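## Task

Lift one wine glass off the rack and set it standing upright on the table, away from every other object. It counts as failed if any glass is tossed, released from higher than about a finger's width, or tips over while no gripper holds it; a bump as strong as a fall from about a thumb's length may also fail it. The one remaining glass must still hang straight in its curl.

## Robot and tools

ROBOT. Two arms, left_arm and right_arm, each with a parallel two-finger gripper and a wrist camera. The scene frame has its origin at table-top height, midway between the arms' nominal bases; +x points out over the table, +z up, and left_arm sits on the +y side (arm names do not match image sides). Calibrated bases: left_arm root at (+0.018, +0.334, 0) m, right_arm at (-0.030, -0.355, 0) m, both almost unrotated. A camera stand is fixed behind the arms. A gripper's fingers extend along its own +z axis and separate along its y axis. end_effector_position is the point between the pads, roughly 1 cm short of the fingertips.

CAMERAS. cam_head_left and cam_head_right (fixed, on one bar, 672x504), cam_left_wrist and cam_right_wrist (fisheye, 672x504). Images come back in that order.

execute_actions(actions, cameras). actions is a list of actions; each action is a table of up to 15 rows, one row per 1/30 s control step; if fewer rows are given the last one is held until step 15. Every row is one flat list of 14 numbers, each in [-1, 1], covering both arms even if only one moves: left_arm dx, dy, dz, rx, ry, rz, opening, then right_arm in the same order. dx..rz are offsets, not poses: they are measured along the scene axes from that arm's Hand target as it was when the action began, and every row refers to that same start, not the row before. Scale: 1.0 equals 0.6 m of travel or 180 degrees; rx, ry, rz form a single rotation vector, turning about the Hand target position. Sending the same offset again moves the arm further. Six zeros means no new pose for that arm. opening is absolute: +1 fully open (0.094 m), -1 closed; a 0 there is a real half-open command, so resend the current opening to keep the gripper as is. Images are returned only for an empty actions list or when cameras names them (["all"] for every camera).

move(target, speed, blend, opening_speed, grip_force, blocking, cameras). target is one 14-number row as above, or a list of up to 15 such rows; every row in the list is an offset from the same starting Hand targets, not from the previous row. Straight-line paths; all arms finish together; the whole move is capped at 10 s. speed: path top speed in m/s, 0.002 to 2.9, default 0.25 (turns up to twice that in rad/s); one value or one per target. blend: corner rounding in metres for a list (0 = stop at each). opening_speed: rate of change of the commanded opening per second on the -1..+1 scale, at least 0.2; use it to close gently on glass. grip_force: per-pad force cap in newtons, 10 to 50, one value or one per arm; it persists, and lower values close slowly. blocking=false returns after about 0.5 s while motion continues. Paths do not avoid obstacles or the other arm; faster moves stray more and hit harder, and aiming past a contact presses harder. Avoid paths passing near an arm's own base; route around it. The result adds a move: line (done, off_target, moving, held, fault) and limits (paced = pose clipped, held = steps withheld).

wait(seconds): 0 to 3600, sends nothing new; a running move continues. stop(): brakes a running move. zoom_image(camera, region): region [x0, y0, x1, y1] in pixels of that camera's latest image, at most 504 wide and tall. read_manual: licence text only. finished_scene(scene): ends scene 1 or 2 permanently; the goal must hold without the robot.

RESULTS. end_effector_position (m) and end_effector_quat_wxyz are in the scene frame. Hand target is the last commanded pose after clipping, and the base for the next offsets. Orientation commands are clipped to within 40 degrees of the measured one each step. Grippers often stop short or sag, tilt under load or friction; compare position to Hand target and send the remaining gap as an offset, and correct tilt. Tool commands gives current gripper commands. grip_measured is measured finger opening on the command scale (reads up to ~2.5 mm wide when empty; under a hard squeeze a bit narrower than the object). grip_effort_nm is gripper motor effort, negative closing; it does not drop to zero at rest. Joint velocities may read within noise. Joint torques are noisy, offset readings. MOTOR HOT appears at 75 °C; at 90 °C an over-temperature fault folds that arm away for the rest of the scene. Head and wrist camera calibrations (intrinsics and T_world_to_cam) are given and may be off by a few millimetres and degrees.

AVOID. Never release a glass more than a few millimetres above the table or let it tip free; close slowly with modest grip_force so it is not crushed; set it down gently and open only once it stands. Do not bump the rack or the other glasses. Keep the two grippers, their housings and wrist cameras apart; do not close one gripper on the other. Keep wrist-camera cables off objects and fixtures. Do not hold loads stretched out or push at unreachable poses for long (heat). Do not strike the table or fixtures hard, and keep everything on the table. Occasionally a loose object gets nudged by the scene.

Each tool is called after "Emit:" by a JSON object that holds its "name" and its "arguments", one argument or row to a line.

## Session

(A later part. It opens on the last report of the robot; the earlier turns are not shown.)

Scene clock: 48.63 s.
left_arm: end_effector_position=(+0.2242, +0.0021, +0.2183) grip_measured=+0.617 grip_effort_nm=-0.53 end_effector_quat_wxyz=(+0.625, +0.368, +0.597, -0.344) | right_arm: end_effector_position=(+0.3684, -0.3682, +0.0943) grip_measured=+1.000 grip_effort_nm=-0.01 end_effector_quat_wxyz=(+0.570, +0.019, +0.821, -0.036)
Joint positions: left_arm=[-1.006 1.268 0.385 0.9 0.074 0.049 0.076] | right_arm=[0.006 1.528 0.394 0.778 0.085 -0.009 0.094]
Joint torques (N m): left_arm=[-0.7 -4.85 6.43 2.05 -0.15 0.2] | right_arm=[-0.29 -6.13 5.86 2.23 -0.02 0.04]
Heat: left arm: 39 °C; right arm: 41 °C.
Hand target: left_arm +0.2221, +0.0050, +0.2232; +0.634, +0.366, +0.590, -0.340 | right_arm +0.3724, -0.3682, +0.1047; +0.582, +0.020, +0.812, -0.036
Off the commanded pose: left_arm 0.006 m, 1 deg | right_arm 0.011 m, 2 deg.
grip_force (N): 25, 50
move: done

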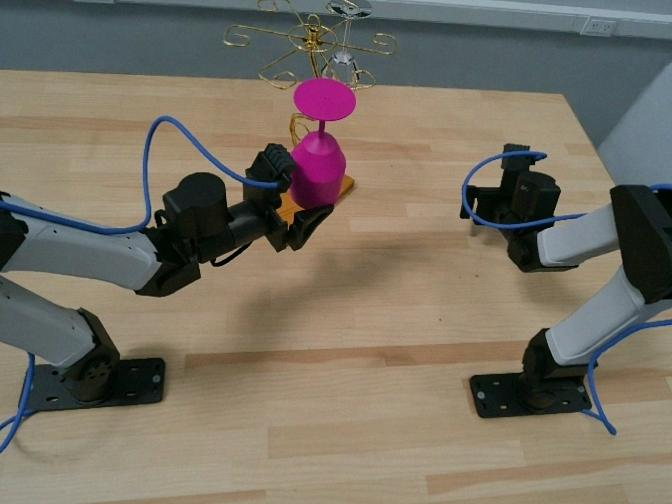

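Emit:
{"name": "move", "arguments": {
  "target": [
    [0.0382, 0.1583, 0.008, 0.0018, 0.023, -0.0559, 0.45, 0, 0, 0, 0, 0, 0, 1],
    [0.1965, 0.3417, 0.0863, -0.0032, 0.023, 0.0829, 0.45, 0, 0, 0, 0, 0, 0, 1],
    [0.2482, 0.4717, 0.078, -0.1442, 0.2892, 0.0581, 0.45, 0, 0, 0, 0, 0, 0, 1]
  ],
  "speed": 0.23,
  "blend": [0.02, 0.03, 0],
  "grip_force": [30, 50],
  "cameras": ["cam_head_left"]
}}

Scene clock: 55.47 s.
left_arm: end_effector_position=(+0.3667, +0.2852, +0.2551) grip_measured=+0.613 grip_effort_nm=-0.62 end_effector_quat_wxyz=(+0.390, -0.033, +0.753, -0.529) | right_arm: end_effector_position=(+0.3684, -0.3682, +0.0943) grip_measured=+1.000 grip_effort_nm=-0.01 end_effector_quat_wxyz=(+0.570, +0.019, +0.821, -0.036)
Joint positions: left_arm=[0.317 1.268 0.793 0.086 1.208 -0.613 0.076] | right_arm=[0.006 1.528 0.394 0.778 0.085 -0.009 0.094]
Joint torques (N m): left_arm=[0.84 -3.37 12.59 1.7 0.39 0.12] | right_arm=[-0.31 -6.17 5.85 2.22 -0.03 0.06]
Heat: left arm: 40 °C; right arm: 42 °C.
Hand target: left_arm +0.3711, +0.2881, +0.2700; +0.404, -0.019, +0.747, -0.528 | right_arm +0.3724, -0.3682, +0.1047; +0.582, +0.020, +0.812, -0.036
Off the commanded pose: left_arm 0.016 m, 2 deg | right_arm 0.011 m, 2 deg.
grip_force (N): 30, 50
move: off_target (left_arm)

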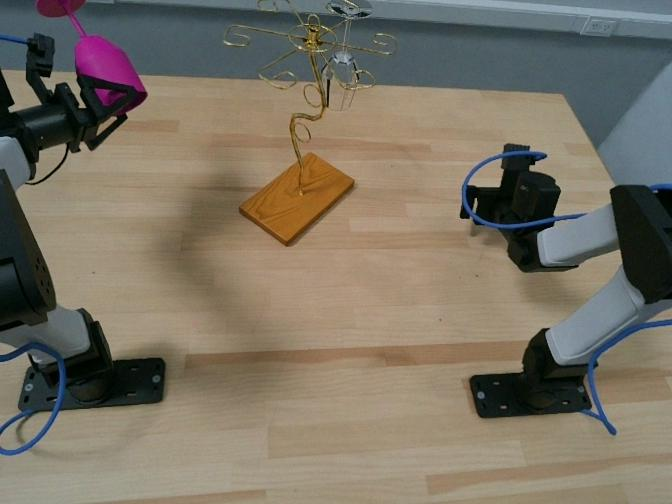

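Emit:
{"name": "move", "arguments": {
  "target": [
    [0.0, 0.0833, 0.025, -0.2438, 0.3089, 0.0032, 0.45, 0, 0, 0, 0, 0, 0, 1],
    [-0.0083, 0.0767, -0.0083, -0.4102, 0.565, 0.0234, 0.45, 0, 0, 0, 0, 0, 0, 1]
  ],
  "speed": 0.23,
  "blend": [0.03, 0],
  "cameras": ["cam_head_left", "cam_left_wrist"]
}}

Scene clock: 62.13 s.
left_arm: end_effector_position=(+0.3626, +0.3300, +0.2541) grip_measured=+0.613 grip_effort_nm=-0.62 end_effector_quat_wxyz=(+0.348, +0.629, -0.354, +0.598) | right_arm: end_effector_position=(+0.3684, -0.3682, +0.0943) grip_measured=+1.000 grip_effort_nm=-0.01 end_effector_quat_wxyz=(+0.570, +0.019, +0.821, -0.036)
Joint positions: left_arm=[0.493 1.578 1.153 -0.801 1.525 -1.931 0.076] | right_arm=[0.006 1.528 0.394 0.778 0.085 -0.009 0.094]
Joint torques (N m): left_arm=[0.8 -5.33 11.04 0.65 0.88 0.03] | right_arm=[-0.23 -6.19 5.82 2.22 -0.04 0.04]
Heat: left arm: 40 °C; right arm: 42 °C.
Hand target: left_arm +0.3661, +0.3341, +0.2650; +0.348, +0.622, -0.355, +0.606 | right_arm +0.3724, -0.3682, +0.1047; +0.582, +0.020, +0.812, -0.036
Off the commanded pose: left_arm 0.012 m, 1 deg | right_arm 0.011 m, 2 deg.
grip_force (N): 30, 50
move: off_target (left_arm)
cam_left_wrist: T_world_to_cam=[[0.8647, 0.49266, 0.09788, -0.4949], [-0.26385, 0.2797, 0.92312, -0.18101], [0.42741, -0.82405, 0.37185, 0.12339]] pos_world=[0.32744, 0.39612, 0.16965]

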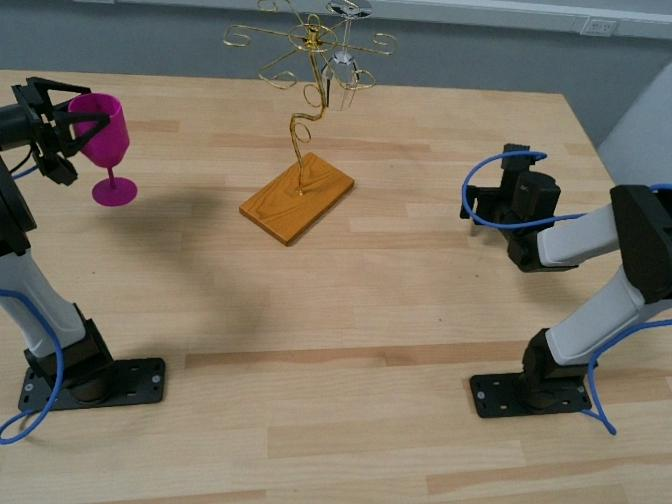

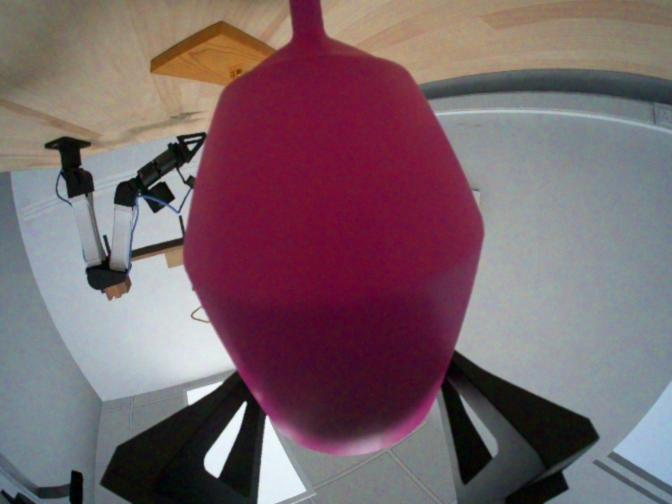

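Emit:
{"name": "zoom_image", "arguments": {
  "camera": "cam_head_left",
  "region": [50, 70, 170, 220]
}}

Scaled by 3.360 from the camera's image (finer frame: 960x720).

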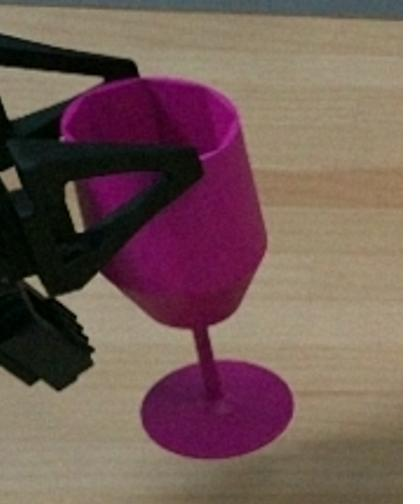

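Emit:
{"name": "move", "arguments": {
  "target": [
    [0.0, 0.0, -0.075, -0.0048, -0.0139, 0, 0.45, 0, 0, 0, 0, 0, 0, 1]
  ],
  "speed": 0.12,
  "cameras": ["cam_head_left", "cam_left_wrist"]
}}

Emit:
{"name": "zoom_image", "arguments": {
  "camera": "cam_head_left",
  "region": [50, 90, 170, 240]
}}

Scene clock: 65.40 s.
left_arm: end_effector_position=(+0.3672, +0.3324, +0.2190) grip_measured=+0.613 grip_effort_nm=-0.62 end_effector_quat_wxyz=(+0.347, +0.612, -0.362, +0.611) | right_arm: end_effector_position=(+0.3684, -0.3682, +0.0943) grip_measured=+1.000 grip_effort_nm=-0.01 end_effector_quat_wxyz=(+0.570, +0.019, +0.821, -0.036)
Joint positions: left_arm=[0.493 1.659 1.077 -0.7 1.558 -1.842 0.076] | right_arm=[0.006 1.528 0.394 0.778 0.085 -0.009 0.094]
Joint torques (N m): left_arm=[0.54 -6.37 6.2 0.81 0.91 0.14] | right_arm=[-0.28 -6.19 5.72 2.22 -0.04 0.03]
Heat: left arm: 40 °C; right arm: 42 °C.
Hand target: left_arm +0.3661, +0.3341, +0.2201; +0.345, +0.606, -0.358, +0.622 | right_arm +0.3724, -0.3682, +0.1047; +0.582, +0.020, +0.812, -0.036
Off the commanded pose: left_arm 0.002 m, 2 deg | right_arm 0.011 m, 2 deg.
joint sent to its limit (left arm) — joint 5 (wrist yaw), upper limit. The joint targets still meet the commanded pose.
grip_force (N): 30, 50
move: done
cam_left_wrist: T_world_to_cam=[[0.86585, 0.48287, 0.13094, -0.50089], [-0.30022, 0.29209, 0.90805, -0.13547], [0.40022, -0.82554, 0.39787, 0.14134]] pos_world=[0.33646, 0.39812, 0.13236]

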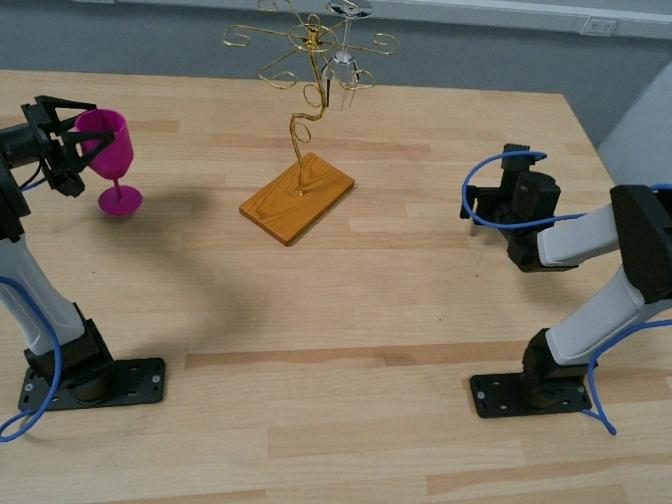

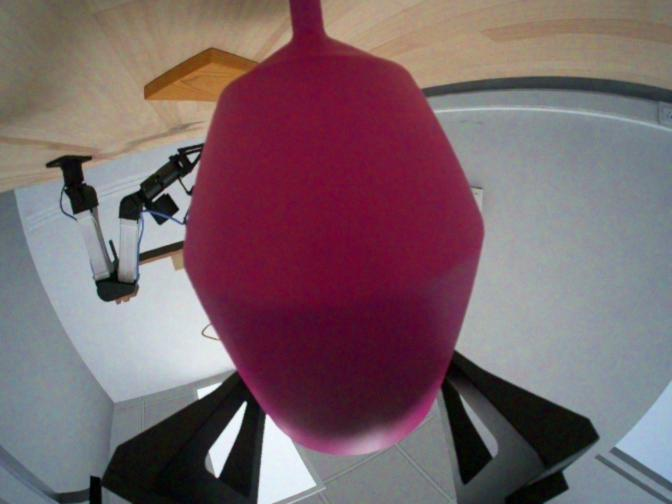

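Scaled by 3.360 from the camera's image (finer frame: 960x720).

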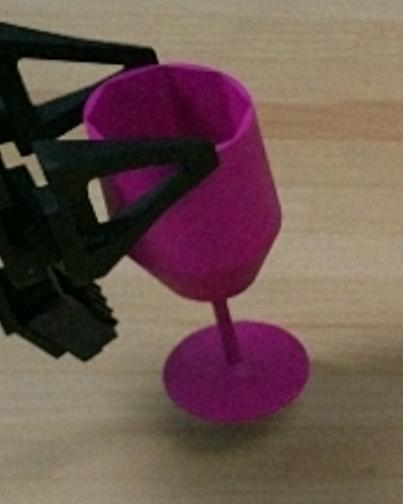

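Emit:
{"name": "move", "arguments": {
  "target": [
    [0.0, 0.0, -0.0417, 0, 0, 0, 0.45, 0, 0, 0, 0, 0, 0, 1]
  ],
  "speed": 0.08,
  "cameras": ["cam_head_left"]
}}

Emit:
{"name": "zoom_image", "arguments": {
  "camera": "cam_head_left",
  "region": [50, 100, 170, 250]
}}

Scene clock: 67.03 s.
left_arm: end_effector_position=(+0.3670, +0.3323, +0.1953) grip_measured=+0.613 grip_effort_nm=-0.62 end_effector_quat_wxyz=(+0.347, +0.611, -0.363, +0.612) | right_arm: end_effector_position=(+0.3684, -0.3682, +0.0943) grip_measured=+1.000 grip_effort_nm=-0.01 end_effector_quat_wxyz=(+0.570, +0.019, +0.821, -0.036)
Joint positions: left_arm=[0.493 1.706 1.031 -0.653 1.56 -1.792 0.076] | right_arm=[0.006 1.528 0.394 0.778 0.085 -0.009 0.094]
Joint torques (N m): left_arm=[0.7 -6.02 5.96 0.67 0.92 0.2] | right_arm=[-0.14 -6.09 5.85 2.24 -0.03 0.04]
Heat: left arm: 40 °C; right arm: 42 °C.
Hand target: left_arm +0.3661, +0.3341, +0.1950; +0.345, +0.605, -0.358, +0.622 | right_arm +0.3724, -0.3682, +0.1047; +0.582, +0.020, +0.812, -0.036
Off the commanded pose: left_arm 0.002 m, 1 deg | right_arm 0.011 m, 2 deg.
joint sent to its limit (left arm) — joint 5 (wrist yaw), upper limit. The joint targets still meet the commanded pose.
grip_force (N): 30, 50
move: done

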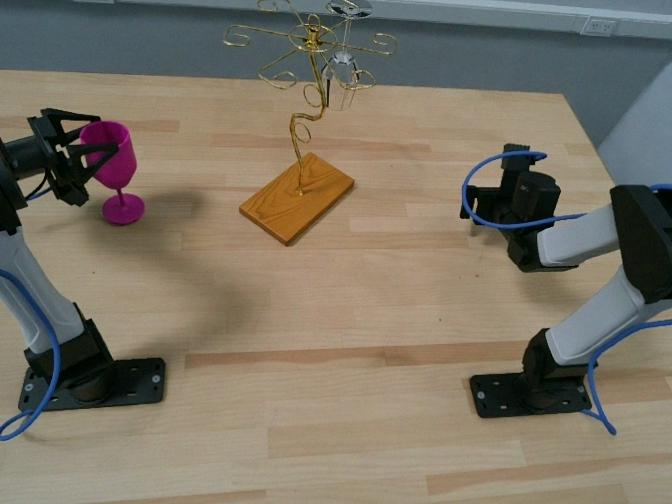

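Scaled by 3.360 from the camera's image (finer frame: 960x720).

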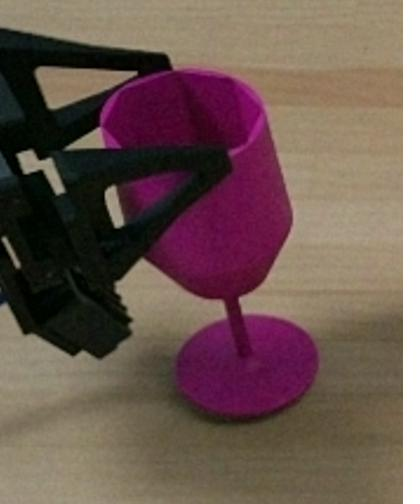

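Emit:
{"name": "move", "arguments": {
  "target": [
    [0.0, 0.0, -0.0167, 0, 0, 0, 0.45, 0, 0, 0, 0, 0, 0, 1]
  ],
  "speed": 0.04,
  "cameras": ["cam_head_left"]
}}

Emit:
{"name": "zoom_image", "arguments": {
  "camera": "cam_head_left",
  "region": [50, 100, 170, 250]
}}

Scene clock: 67.90 s.
left_arm: end_effector_position=(+0.3669, +0.3322, +0.1878) grip_measured=+0.613 grip_effort_nm=-0.62 end_effector_quat_wxyz=(+0.346, +0.608, -0.364, +0.615) | right_arm: end_effector_position=(+0.3684, -0.3682, +0.0943) grip_measured=+1.000 grip_effort_nm=-0.01 end_effector_quat_wxyz=(+0.570, +0.019, +0.821, -0.036)
Joint positions: left_arm=[0.493 1.724 1.016 -0.635 1.565 -1.772 0.076] | right_arm=[0.006 1.528 0.394 0.778 0.085 -0.009 0.094]
Joint torques (N m): left_arm=[0.73 -5.55 5.57 0.7 0.8 0.2] | right_arm=[-0.27 -6.16 5.89 2.22 -0.01 0.05]
Heat: left arm: 40 °C; right arm: 42 °C.
Hand target: left_arm +0.3660, +0.3340, +0.1850; +0.345, +0.606, -0.358, +0.622 | right_arm +0.3724, -0.3682, +0.1047; +0.582, +0.020, +0.812, -0.036
Off the commanded pose: left_arm 0.003 m, 1 deg | right_arm 0.011 m, 2 deg.
joint sent to its limit (left arm) — joint 5 (wrist yaw), upper limit. The joint targets still meet the commanded pose.
grip_force (N): 30, 50
move: done

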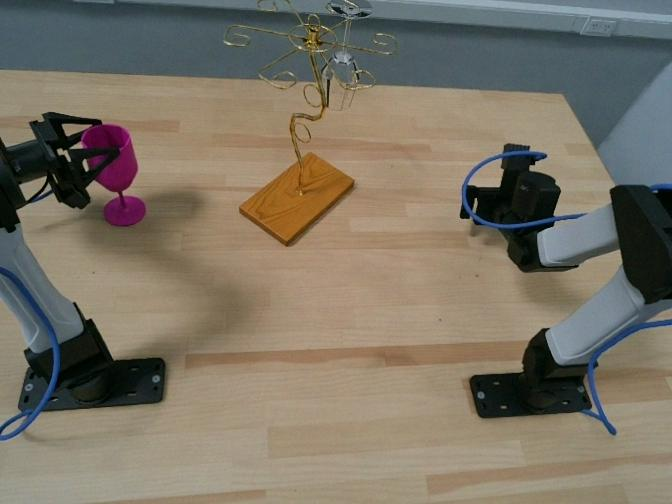

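Scaled by 3.360 from the camera's image (finer frame: 960x720).

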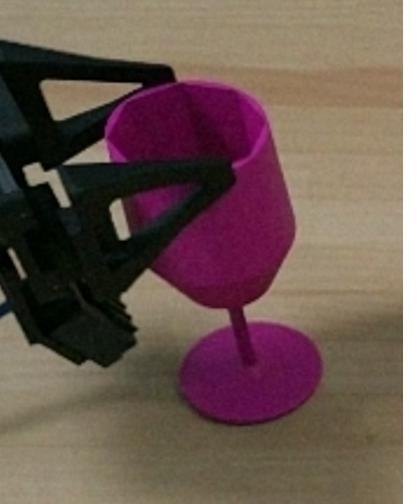

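Emit:
{"name": "move", "arguments": {
  "target": [
    [0.0, 0.0, -0.0117, 0, 0, 0, 0.45, 0, 0, 0, 0, 0, 0, 1]
  ],
  "speed": 0.03,
  "cameras": ["cam_head_left", "cam_left_wrist"]
}}

Emit:
{"name": "zoom_image", "arguments": {
  "camera": "cam_head_left",
  "region": [90, 180, 170, 240]
}}

Scene clock: 68.73 s.
left_arm: end_effector_position=(+0.3674, +0.3325, +0.1863) grip_measured=+0.613 grip_effort_nm=-0.62 end_effector_quat_wxyz=(+0.347, +0.601, -0.365, +0.620) | right_arm: end_effector_position=(+0.3684, -0.3682, +0.0943) grip_measured=+1.000 grip_effort_nm=-0.01 end_effector_quat_wxyz=(+0.570, +0.019, +0.821, -0.036)
Joint positions: left_arm=[0.493 1.738 1.015 -0.63 1.581 -1.752 0.076] | right_arm=[0.006 1.528 0.394 0.778 0.085 -0.009 0.094]
Joint torques (N m): left_arm=[0.7 -5.63 5.09 0.61 0.66 0.23] | right_arm=[-0.23 -6.12 5.87 2.22 -0.01 0.04]
Heat: left arm: 39 °C; right arm: 42 °C.
Hand target: left_arm +0.3661, +0.3341, +0.1779; +0.345, +0.606, -0.358, +0.622 | right_arm +0.3724, -0.3682, +0.1047; +0.582, +0.020, +0.812, -0.036
Off the commanded pose: left_arm 0.008 m, 1 deg | right_arm 0.011 m, 2 deg.
joint read past its limit (left arm) — joint 5 (wrist yaw), upper limit.
joint sent to its limit (left arm) — joint 5 (wrist yaw), upper limit. The joint targets still meet the commanded pose.
grip_force (N): 30, 50
move: done
cam_left_wrist: T_world_to_cam=[[0.86499, 0.47919, 0.1489, -0.49869], [-0.32267, 0.30392, 0.89639, -0.09924], [0.38429, -0.82341, 0.41751, 0.15579]] pos_world=[0.33947, 0.39741, 0.09817]

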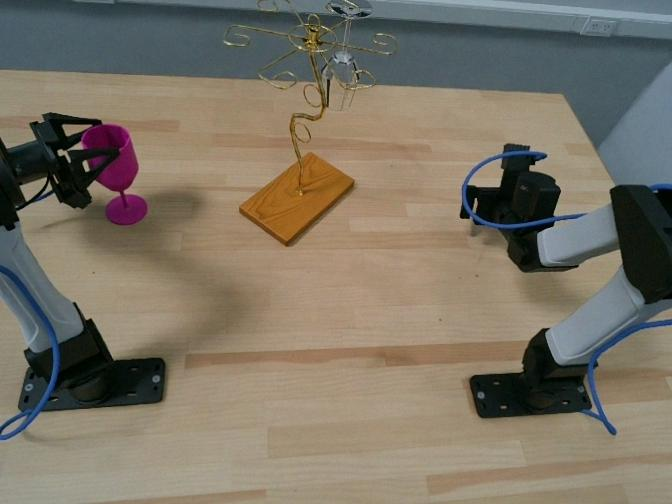

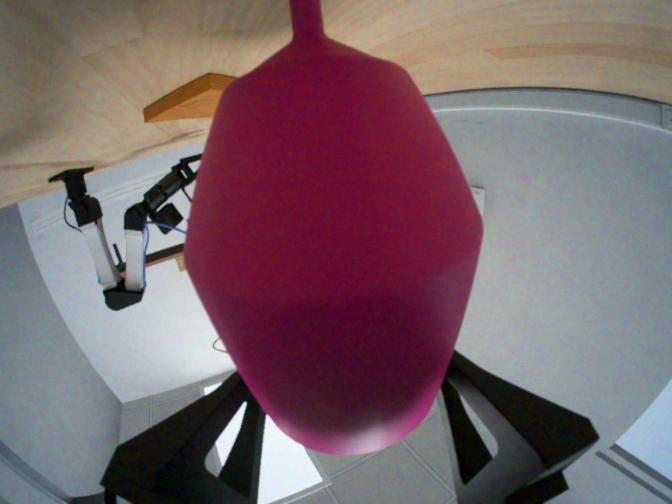

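Scaled by 6.300 from the camera's image (finer frame: 960x720).

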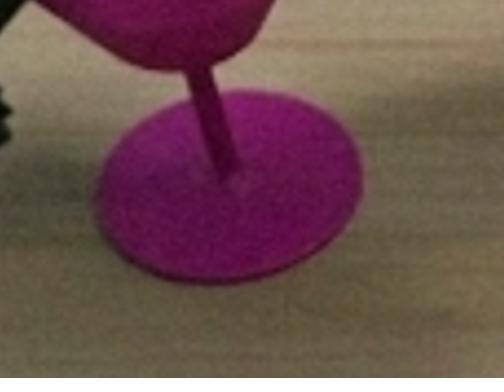

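Emit:
{"name": "move", "arguments": {
  "target": [
    [0.0, 0.0, 0.0133, 0, 0, 0, 0.45, 0, 0, 0, 0, 0, 0, 1],
    [0.0, 0.0, 0.0133, 0, 0, 0, 0.85, 0, 0, 0, 0, 0, 0, 1]
  ],
  "speed": 0.04,
  "opening_speed": 0.3,
  "cameras": ["cam_head_left", "cam_left_wrist"]
}}

Emit:
{"name": "zoom_image", "arguments": {
  "camera": "cam_head_left",
  "region": [50, 100, 170, 250]
}}

Scene clock: 72.10 s.
left_arm: end_effector_position=(+0.3669, +0.3322, +0.1862) grip_measured=+0.847 grip_effort_nm=0.18 end_effector_quat_wxyz=(+0.349, +0.602, -0.363, +0.619) | right_arm: end_effector_position=(+0.3684, -0.3682, +0.0943) grip_measured=+1.000 grip_effort_nm=-0.01 end_effector_quat_wxyz=(+0.570, +0.019, +0.821, -0.036)
Joint positions: left_arm=[0.493 1.738 1.015 -0.637 1.581 -1.752 0.087] | right_arm=[0.006 1.528 0.394 0.778 0.085 -0.009 0.094]
Joint torques (N m): left_arm=[0.62 -6.65 6.37 0.5 0.6 0.11] | right_arm=[-0.18 -6.23 5.79 2.22 -0.05 0.05]
Heat: left arm: 39 °C; right arm: 42 °C.
Hand target: left_arm +0.3661, +0.3341, +0.1859; +0.345, +0.606, -0.358, +0.622 | right_arm +0.3724, -0.3682, +0.1047; +0.582, +0.020, +0.812, -0.036
Off the commanded pose: left_arm 0.002 m, 1 deg | right_arm 0.011 m, 2 deg.
joint read past its limit (left arm) — joint 5 (wrist yaw), upper limit.
joint sent to its limit (left arm) — joint 5 (wrist yaw), upper limit. The joint targets still meet the commanded pose.
grip_force (N): 30, 50
move: done
cam_left_wrist: T_world_to_cam=[[0.86593, 0.47967, 0.14171, -0.49732], [-0.31701, 0.30719, 0.8973, -0.1026], [0.38688, -0.82192, 0.41807, 0.1542]] pos_world=[0.33847, 0.39681, 0.09807]

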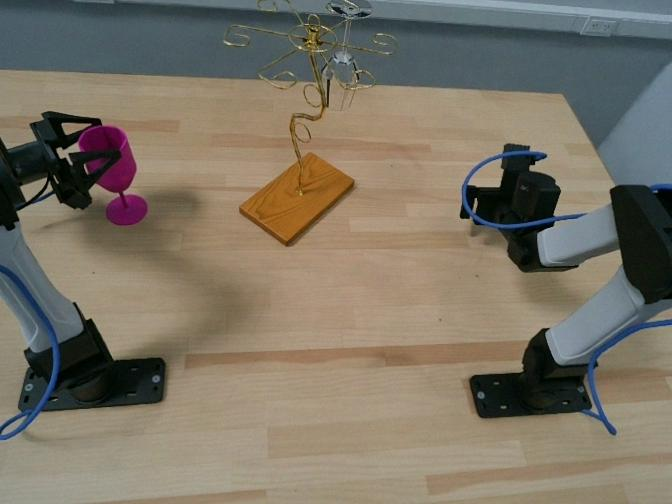

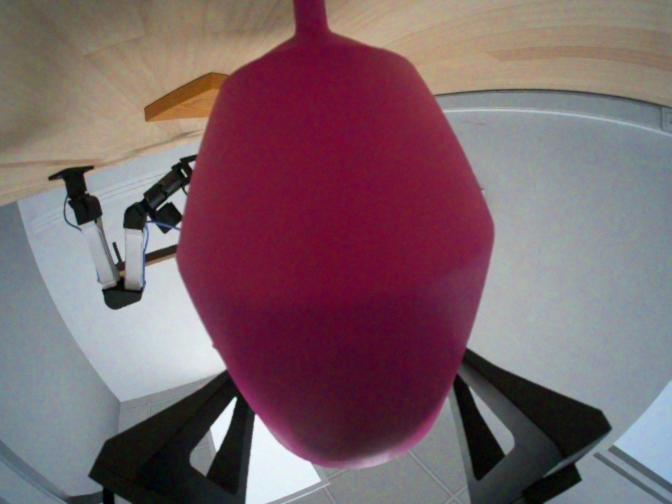

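Scaled by 3.360 from the camera's image (finer frame: 960x720).

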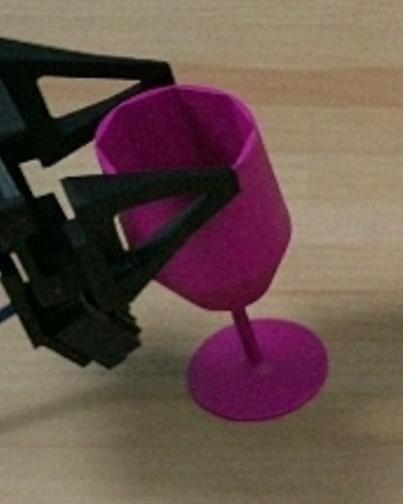

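Emit:
{"name": "move", "arguments": {
  "target": [
    [0.0, 0.0, 0.0, 0, 0, 0, 1, 0, 0, 0, 0, 0, 0, 1],
    [-0.0164, 0.029, 0.0, 0, 0, 0.0244, 1, 0, 0, 0, 0, 0, 0, 1]
  ],
  "speed": 0.08,
  "opening_speed": 0.5,
  "cameras": ["cam_head_left", "cam_left_wrist"]
}}

Scene clock: 74.83 s.
left_arm: end_effector_position=(+0.3602, +0.3520, +0.1807) grip_measured=+0.997 grip_effort_nm=0.18 end_effector_quat_wxyz=(+0.335, +0.618, -0.335, +0.627) | right_arm: end_effector_position=(+0.3684, -0.3682, +0.0943) grip_measured=+1.000 grip_effort_nm=-0.01 end_effector_quat_wxyz=(+0.570, +0.019, +0.821, -0.036)
Joint positions: left_arm=[0.561 1.731 0.984 -0.649 1.581 -1.739 0.094] | right_arm=[0.006 1.528 0.394 0.778 0.085 -0.009 0.094]
Joint torques (N m): left_arm=[0.85 -8.55 5.49 0.4 0.64 0.22] | right_arm=[-0.24 -6.19 5.83 2.22 -0.03 0.02]
Heat: left arm: 39 °C; right arm: 43 °C.
Hand target: left_arm +0.3562, +0.3515, +0.1859; +0.320, +0.619, -0.334, +0.634 | right_arm +0.3724, -0.3682, +0.1047; +0.582, +0.020, +0.812, -0.036
Off the commanded pose: left_arm 0.007 m, 2 deg | right_arm 0.011 m, 2 deg.
joint read past its limit (left arm) — joint 5 (wrist yaw), upper limit.
joint sent to its limit (left arm) — joint 5 (wrist yaw), upper limit. The joint targets still meet the commanded pose.
grip_force (N): 30, 50
move: done
cam_left_wrist: T_world_to_cam=[[0.83355, 0.53938, 0.11944, -0.50549], [-0.32045, 0.29595, 0.89985, -0.10119], [0.45001, -0.78835, 0.41953, 0.14057]] pos_world=[0.32567, 0.41341, 0.09247]

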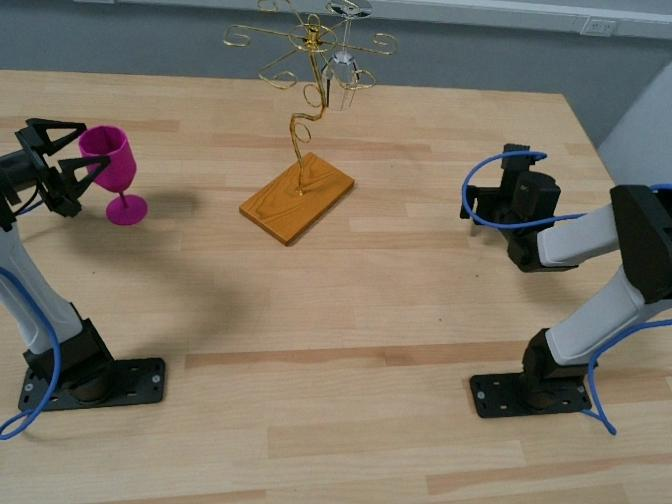

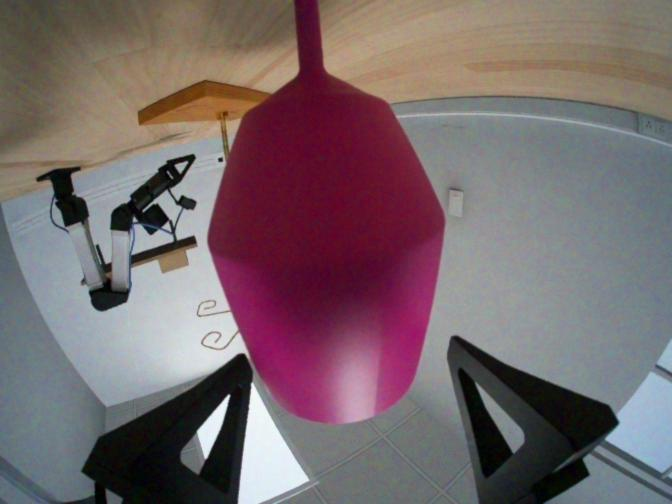

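Emit:
{"name": "move", "arguments": {
  "target": [
    [-0.0102, -0.0057, 0.0, 0, 0, 0, 1, 0, 0, 0, 0, 0, 0, 1]
  ],
  "speed": 0.05,
  "cameras": ["cam_head_left", "cam_left_wrist"]
}}

Scene clock: 76.77 s.
left_arm: end_effector_position=(+0.3540, +0.3480, +0.1814) grip_measured=+0.997 grip_effort_nm=0.18 end_effector_quat_wxyz=(+0.334, +0.618, -0.336, +0.627) | right_arm: end_effector_position=(+0.3684, -0.3682, +0.0943) grip_measured=+1.000 grip_effort_nm=-0.01 end_effector_quat_wxyz=(+0.570, +0.019, +0.821, -0.036)
Joint positions: left_arm=[0.561 1.706 0.958 -0.66 1.581 -1.726 0.094] | right_arm=[0.006 1.528 0.394 0.778 0.085 -0.009 0.094]
Joint torques (N m): left_arm=[0.8 -8.36 5.22 0.49 0.68 0.2] | right_arm=[-0.2 -6.15 5.82 2.21 -0.01 0.04]
Heat: left arm: 39 °C; right arm: 43 °C.
Hand target: left_arm +0.3501, +0.3481, +0.1860; +0.320, +0.619, -0.334, +0.634 | right_arm +0.3724, -0.3682, +0.1047; +0.582, +0.020, +0.812, -0.036
Off the commanded pose: left_arm 0.006 m, 2 deg | right_arm 0.011 m, 2 deg.
joint read past its limit (left arm) — joint 5 (wrist yaw), upper limit.
joint sent to its limit (left arm) — joint 5 (wrist yaw), upper limit. The joint targets still meet the commanded pose.
grip_force (N): 30, 50
move: done
cam_left_wrist: T_world_to_cam=[[0.83331, 0.53941, 0.12096, -0.49848], [-0.32163, 0.29513, 0.89969, -0.10175], [0.4496, -0.78863, 0.41943, 0.14012]] pos_world=[0.31967, 0.40941, 0.09307]

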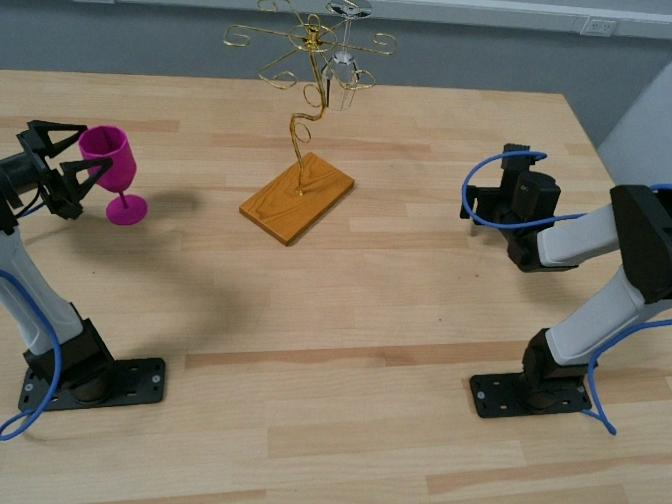

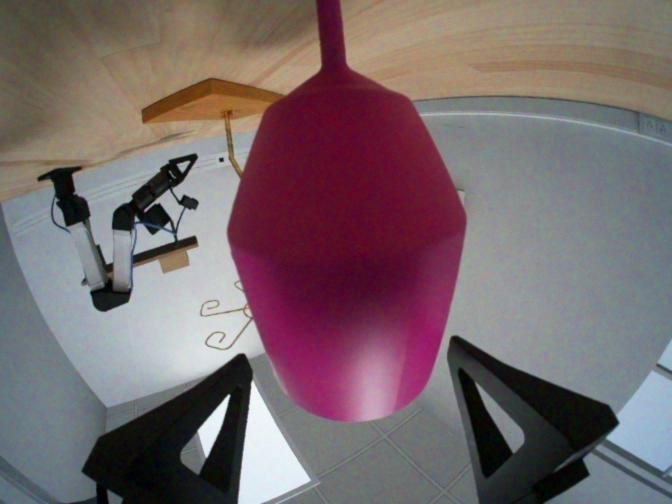

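Emit:
{"name": "move", "arguments": {
  "target": [
    [-0.0367, 0.0556, 0.0, 0, 0, 0.0487, 1, 0, 0, 0, 0, 0, 0, 1],
    [-0.101, 0.1529, 0.0, 0, 0, 0.1337, 1, 0, 0, 0, 0, 0, 0, 1]
  ],
  "speed": 0.1,
  "blend": [0.02, 0],
  "cameras": ["cam_head_left", "cam_left_wrist"]
}}

Emit:
{"name": "zoom_image", "arguments": {
  "camera": "cam_head_left",
  "region": [50, 100, 170, 250]
}}

Scene clock: 79.93 s.
left_arm: end_effector_position=(+0.2924, +0.4419, +0.1840) grip_measured=+0.997 grip_effort_nm=0.17 end_effector_quat_wxyz=(+0.194, +0.674, -0.201, +0.684) | right_arm: end_effector_position=(+0.3684, -0.3682, +0.0943) grip_measured=+1.000 grip_effort_nm=-0.01 end_effector_quat_wxyz=(+0.570, +0.019, +0.821, -0.036)
Joint positions: left_arm=[0.982 1.529 0.786 -0.718 1.581 -1.666 0.094] | right_arm=[0.006 1.528 0.394 0.778 0.085 -0.009 0.094]
Joint torques (N m): left_arm=[0.59 -6.26 5.35 0.33 0.64 0.22] | right_arm=[-0.25 -6.2 5.79 2.21 -0.03 0.04]
Heat: left arm: 38 °C; right arm: 43 °C.
Hand target: left_arm +0.2895, +0.4398, +0.1860; +0.181, +0.675, -0.198, +0.687 | right_arm +0.3724, -0.3682, +0.1047; +0.582, +0.020, +0.812, -0.036
Off the commanded pose: left_arm 0.004 m, 2 deg | right_arm 0.011 m, 2 deg.
joint read past its limit (left arm) — joint 5 (wrist yaw), upper limit.
joint sent to its limit (left arm) — joint 5 (wrist yaw), upper limit. The joint targets still meet the commanded pose.
grip_force (N): 30, 50
move: done
cam_left_wrist: T_world_to_cam=[[0.53936, 0.83245, 0.12693, -0.54276], [-0.41721, 0.13324, 0.89899, -0.05212], [0.73145, -0.53784, 0.41917, 0.04767]] pos_world=[0.23613, 0.4844, 0.09577]

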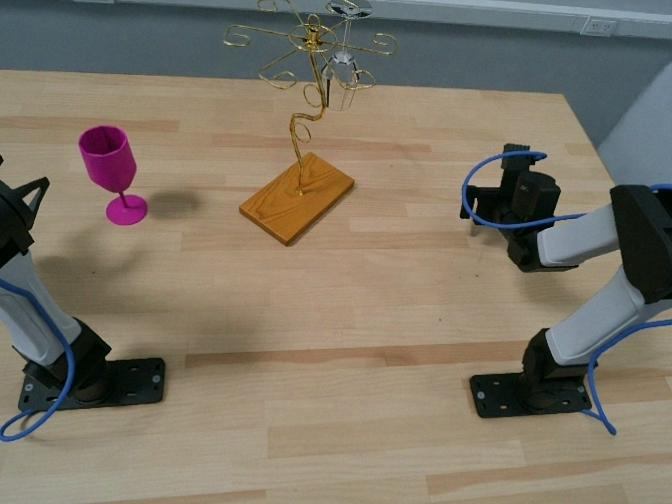

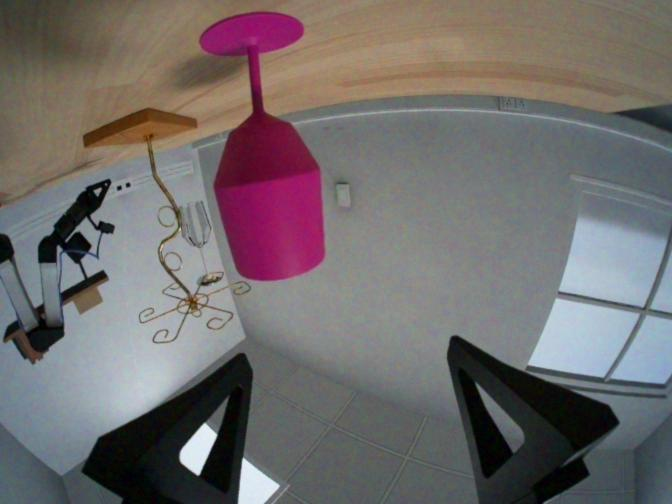

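Scaled by 3.360 from the camera's image (finer frame: 960x720).

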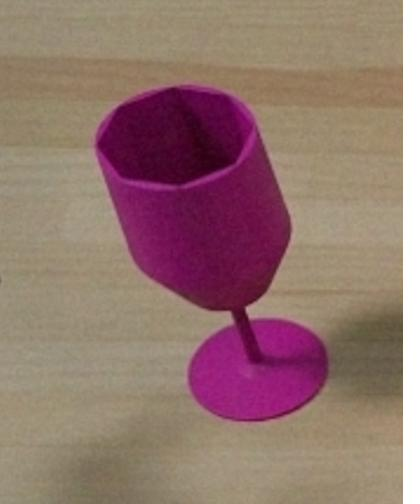

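Emit:
{"name": "finished_scene", "arguments": {
  "scene": 2
}}

The scene is finished: the task was done.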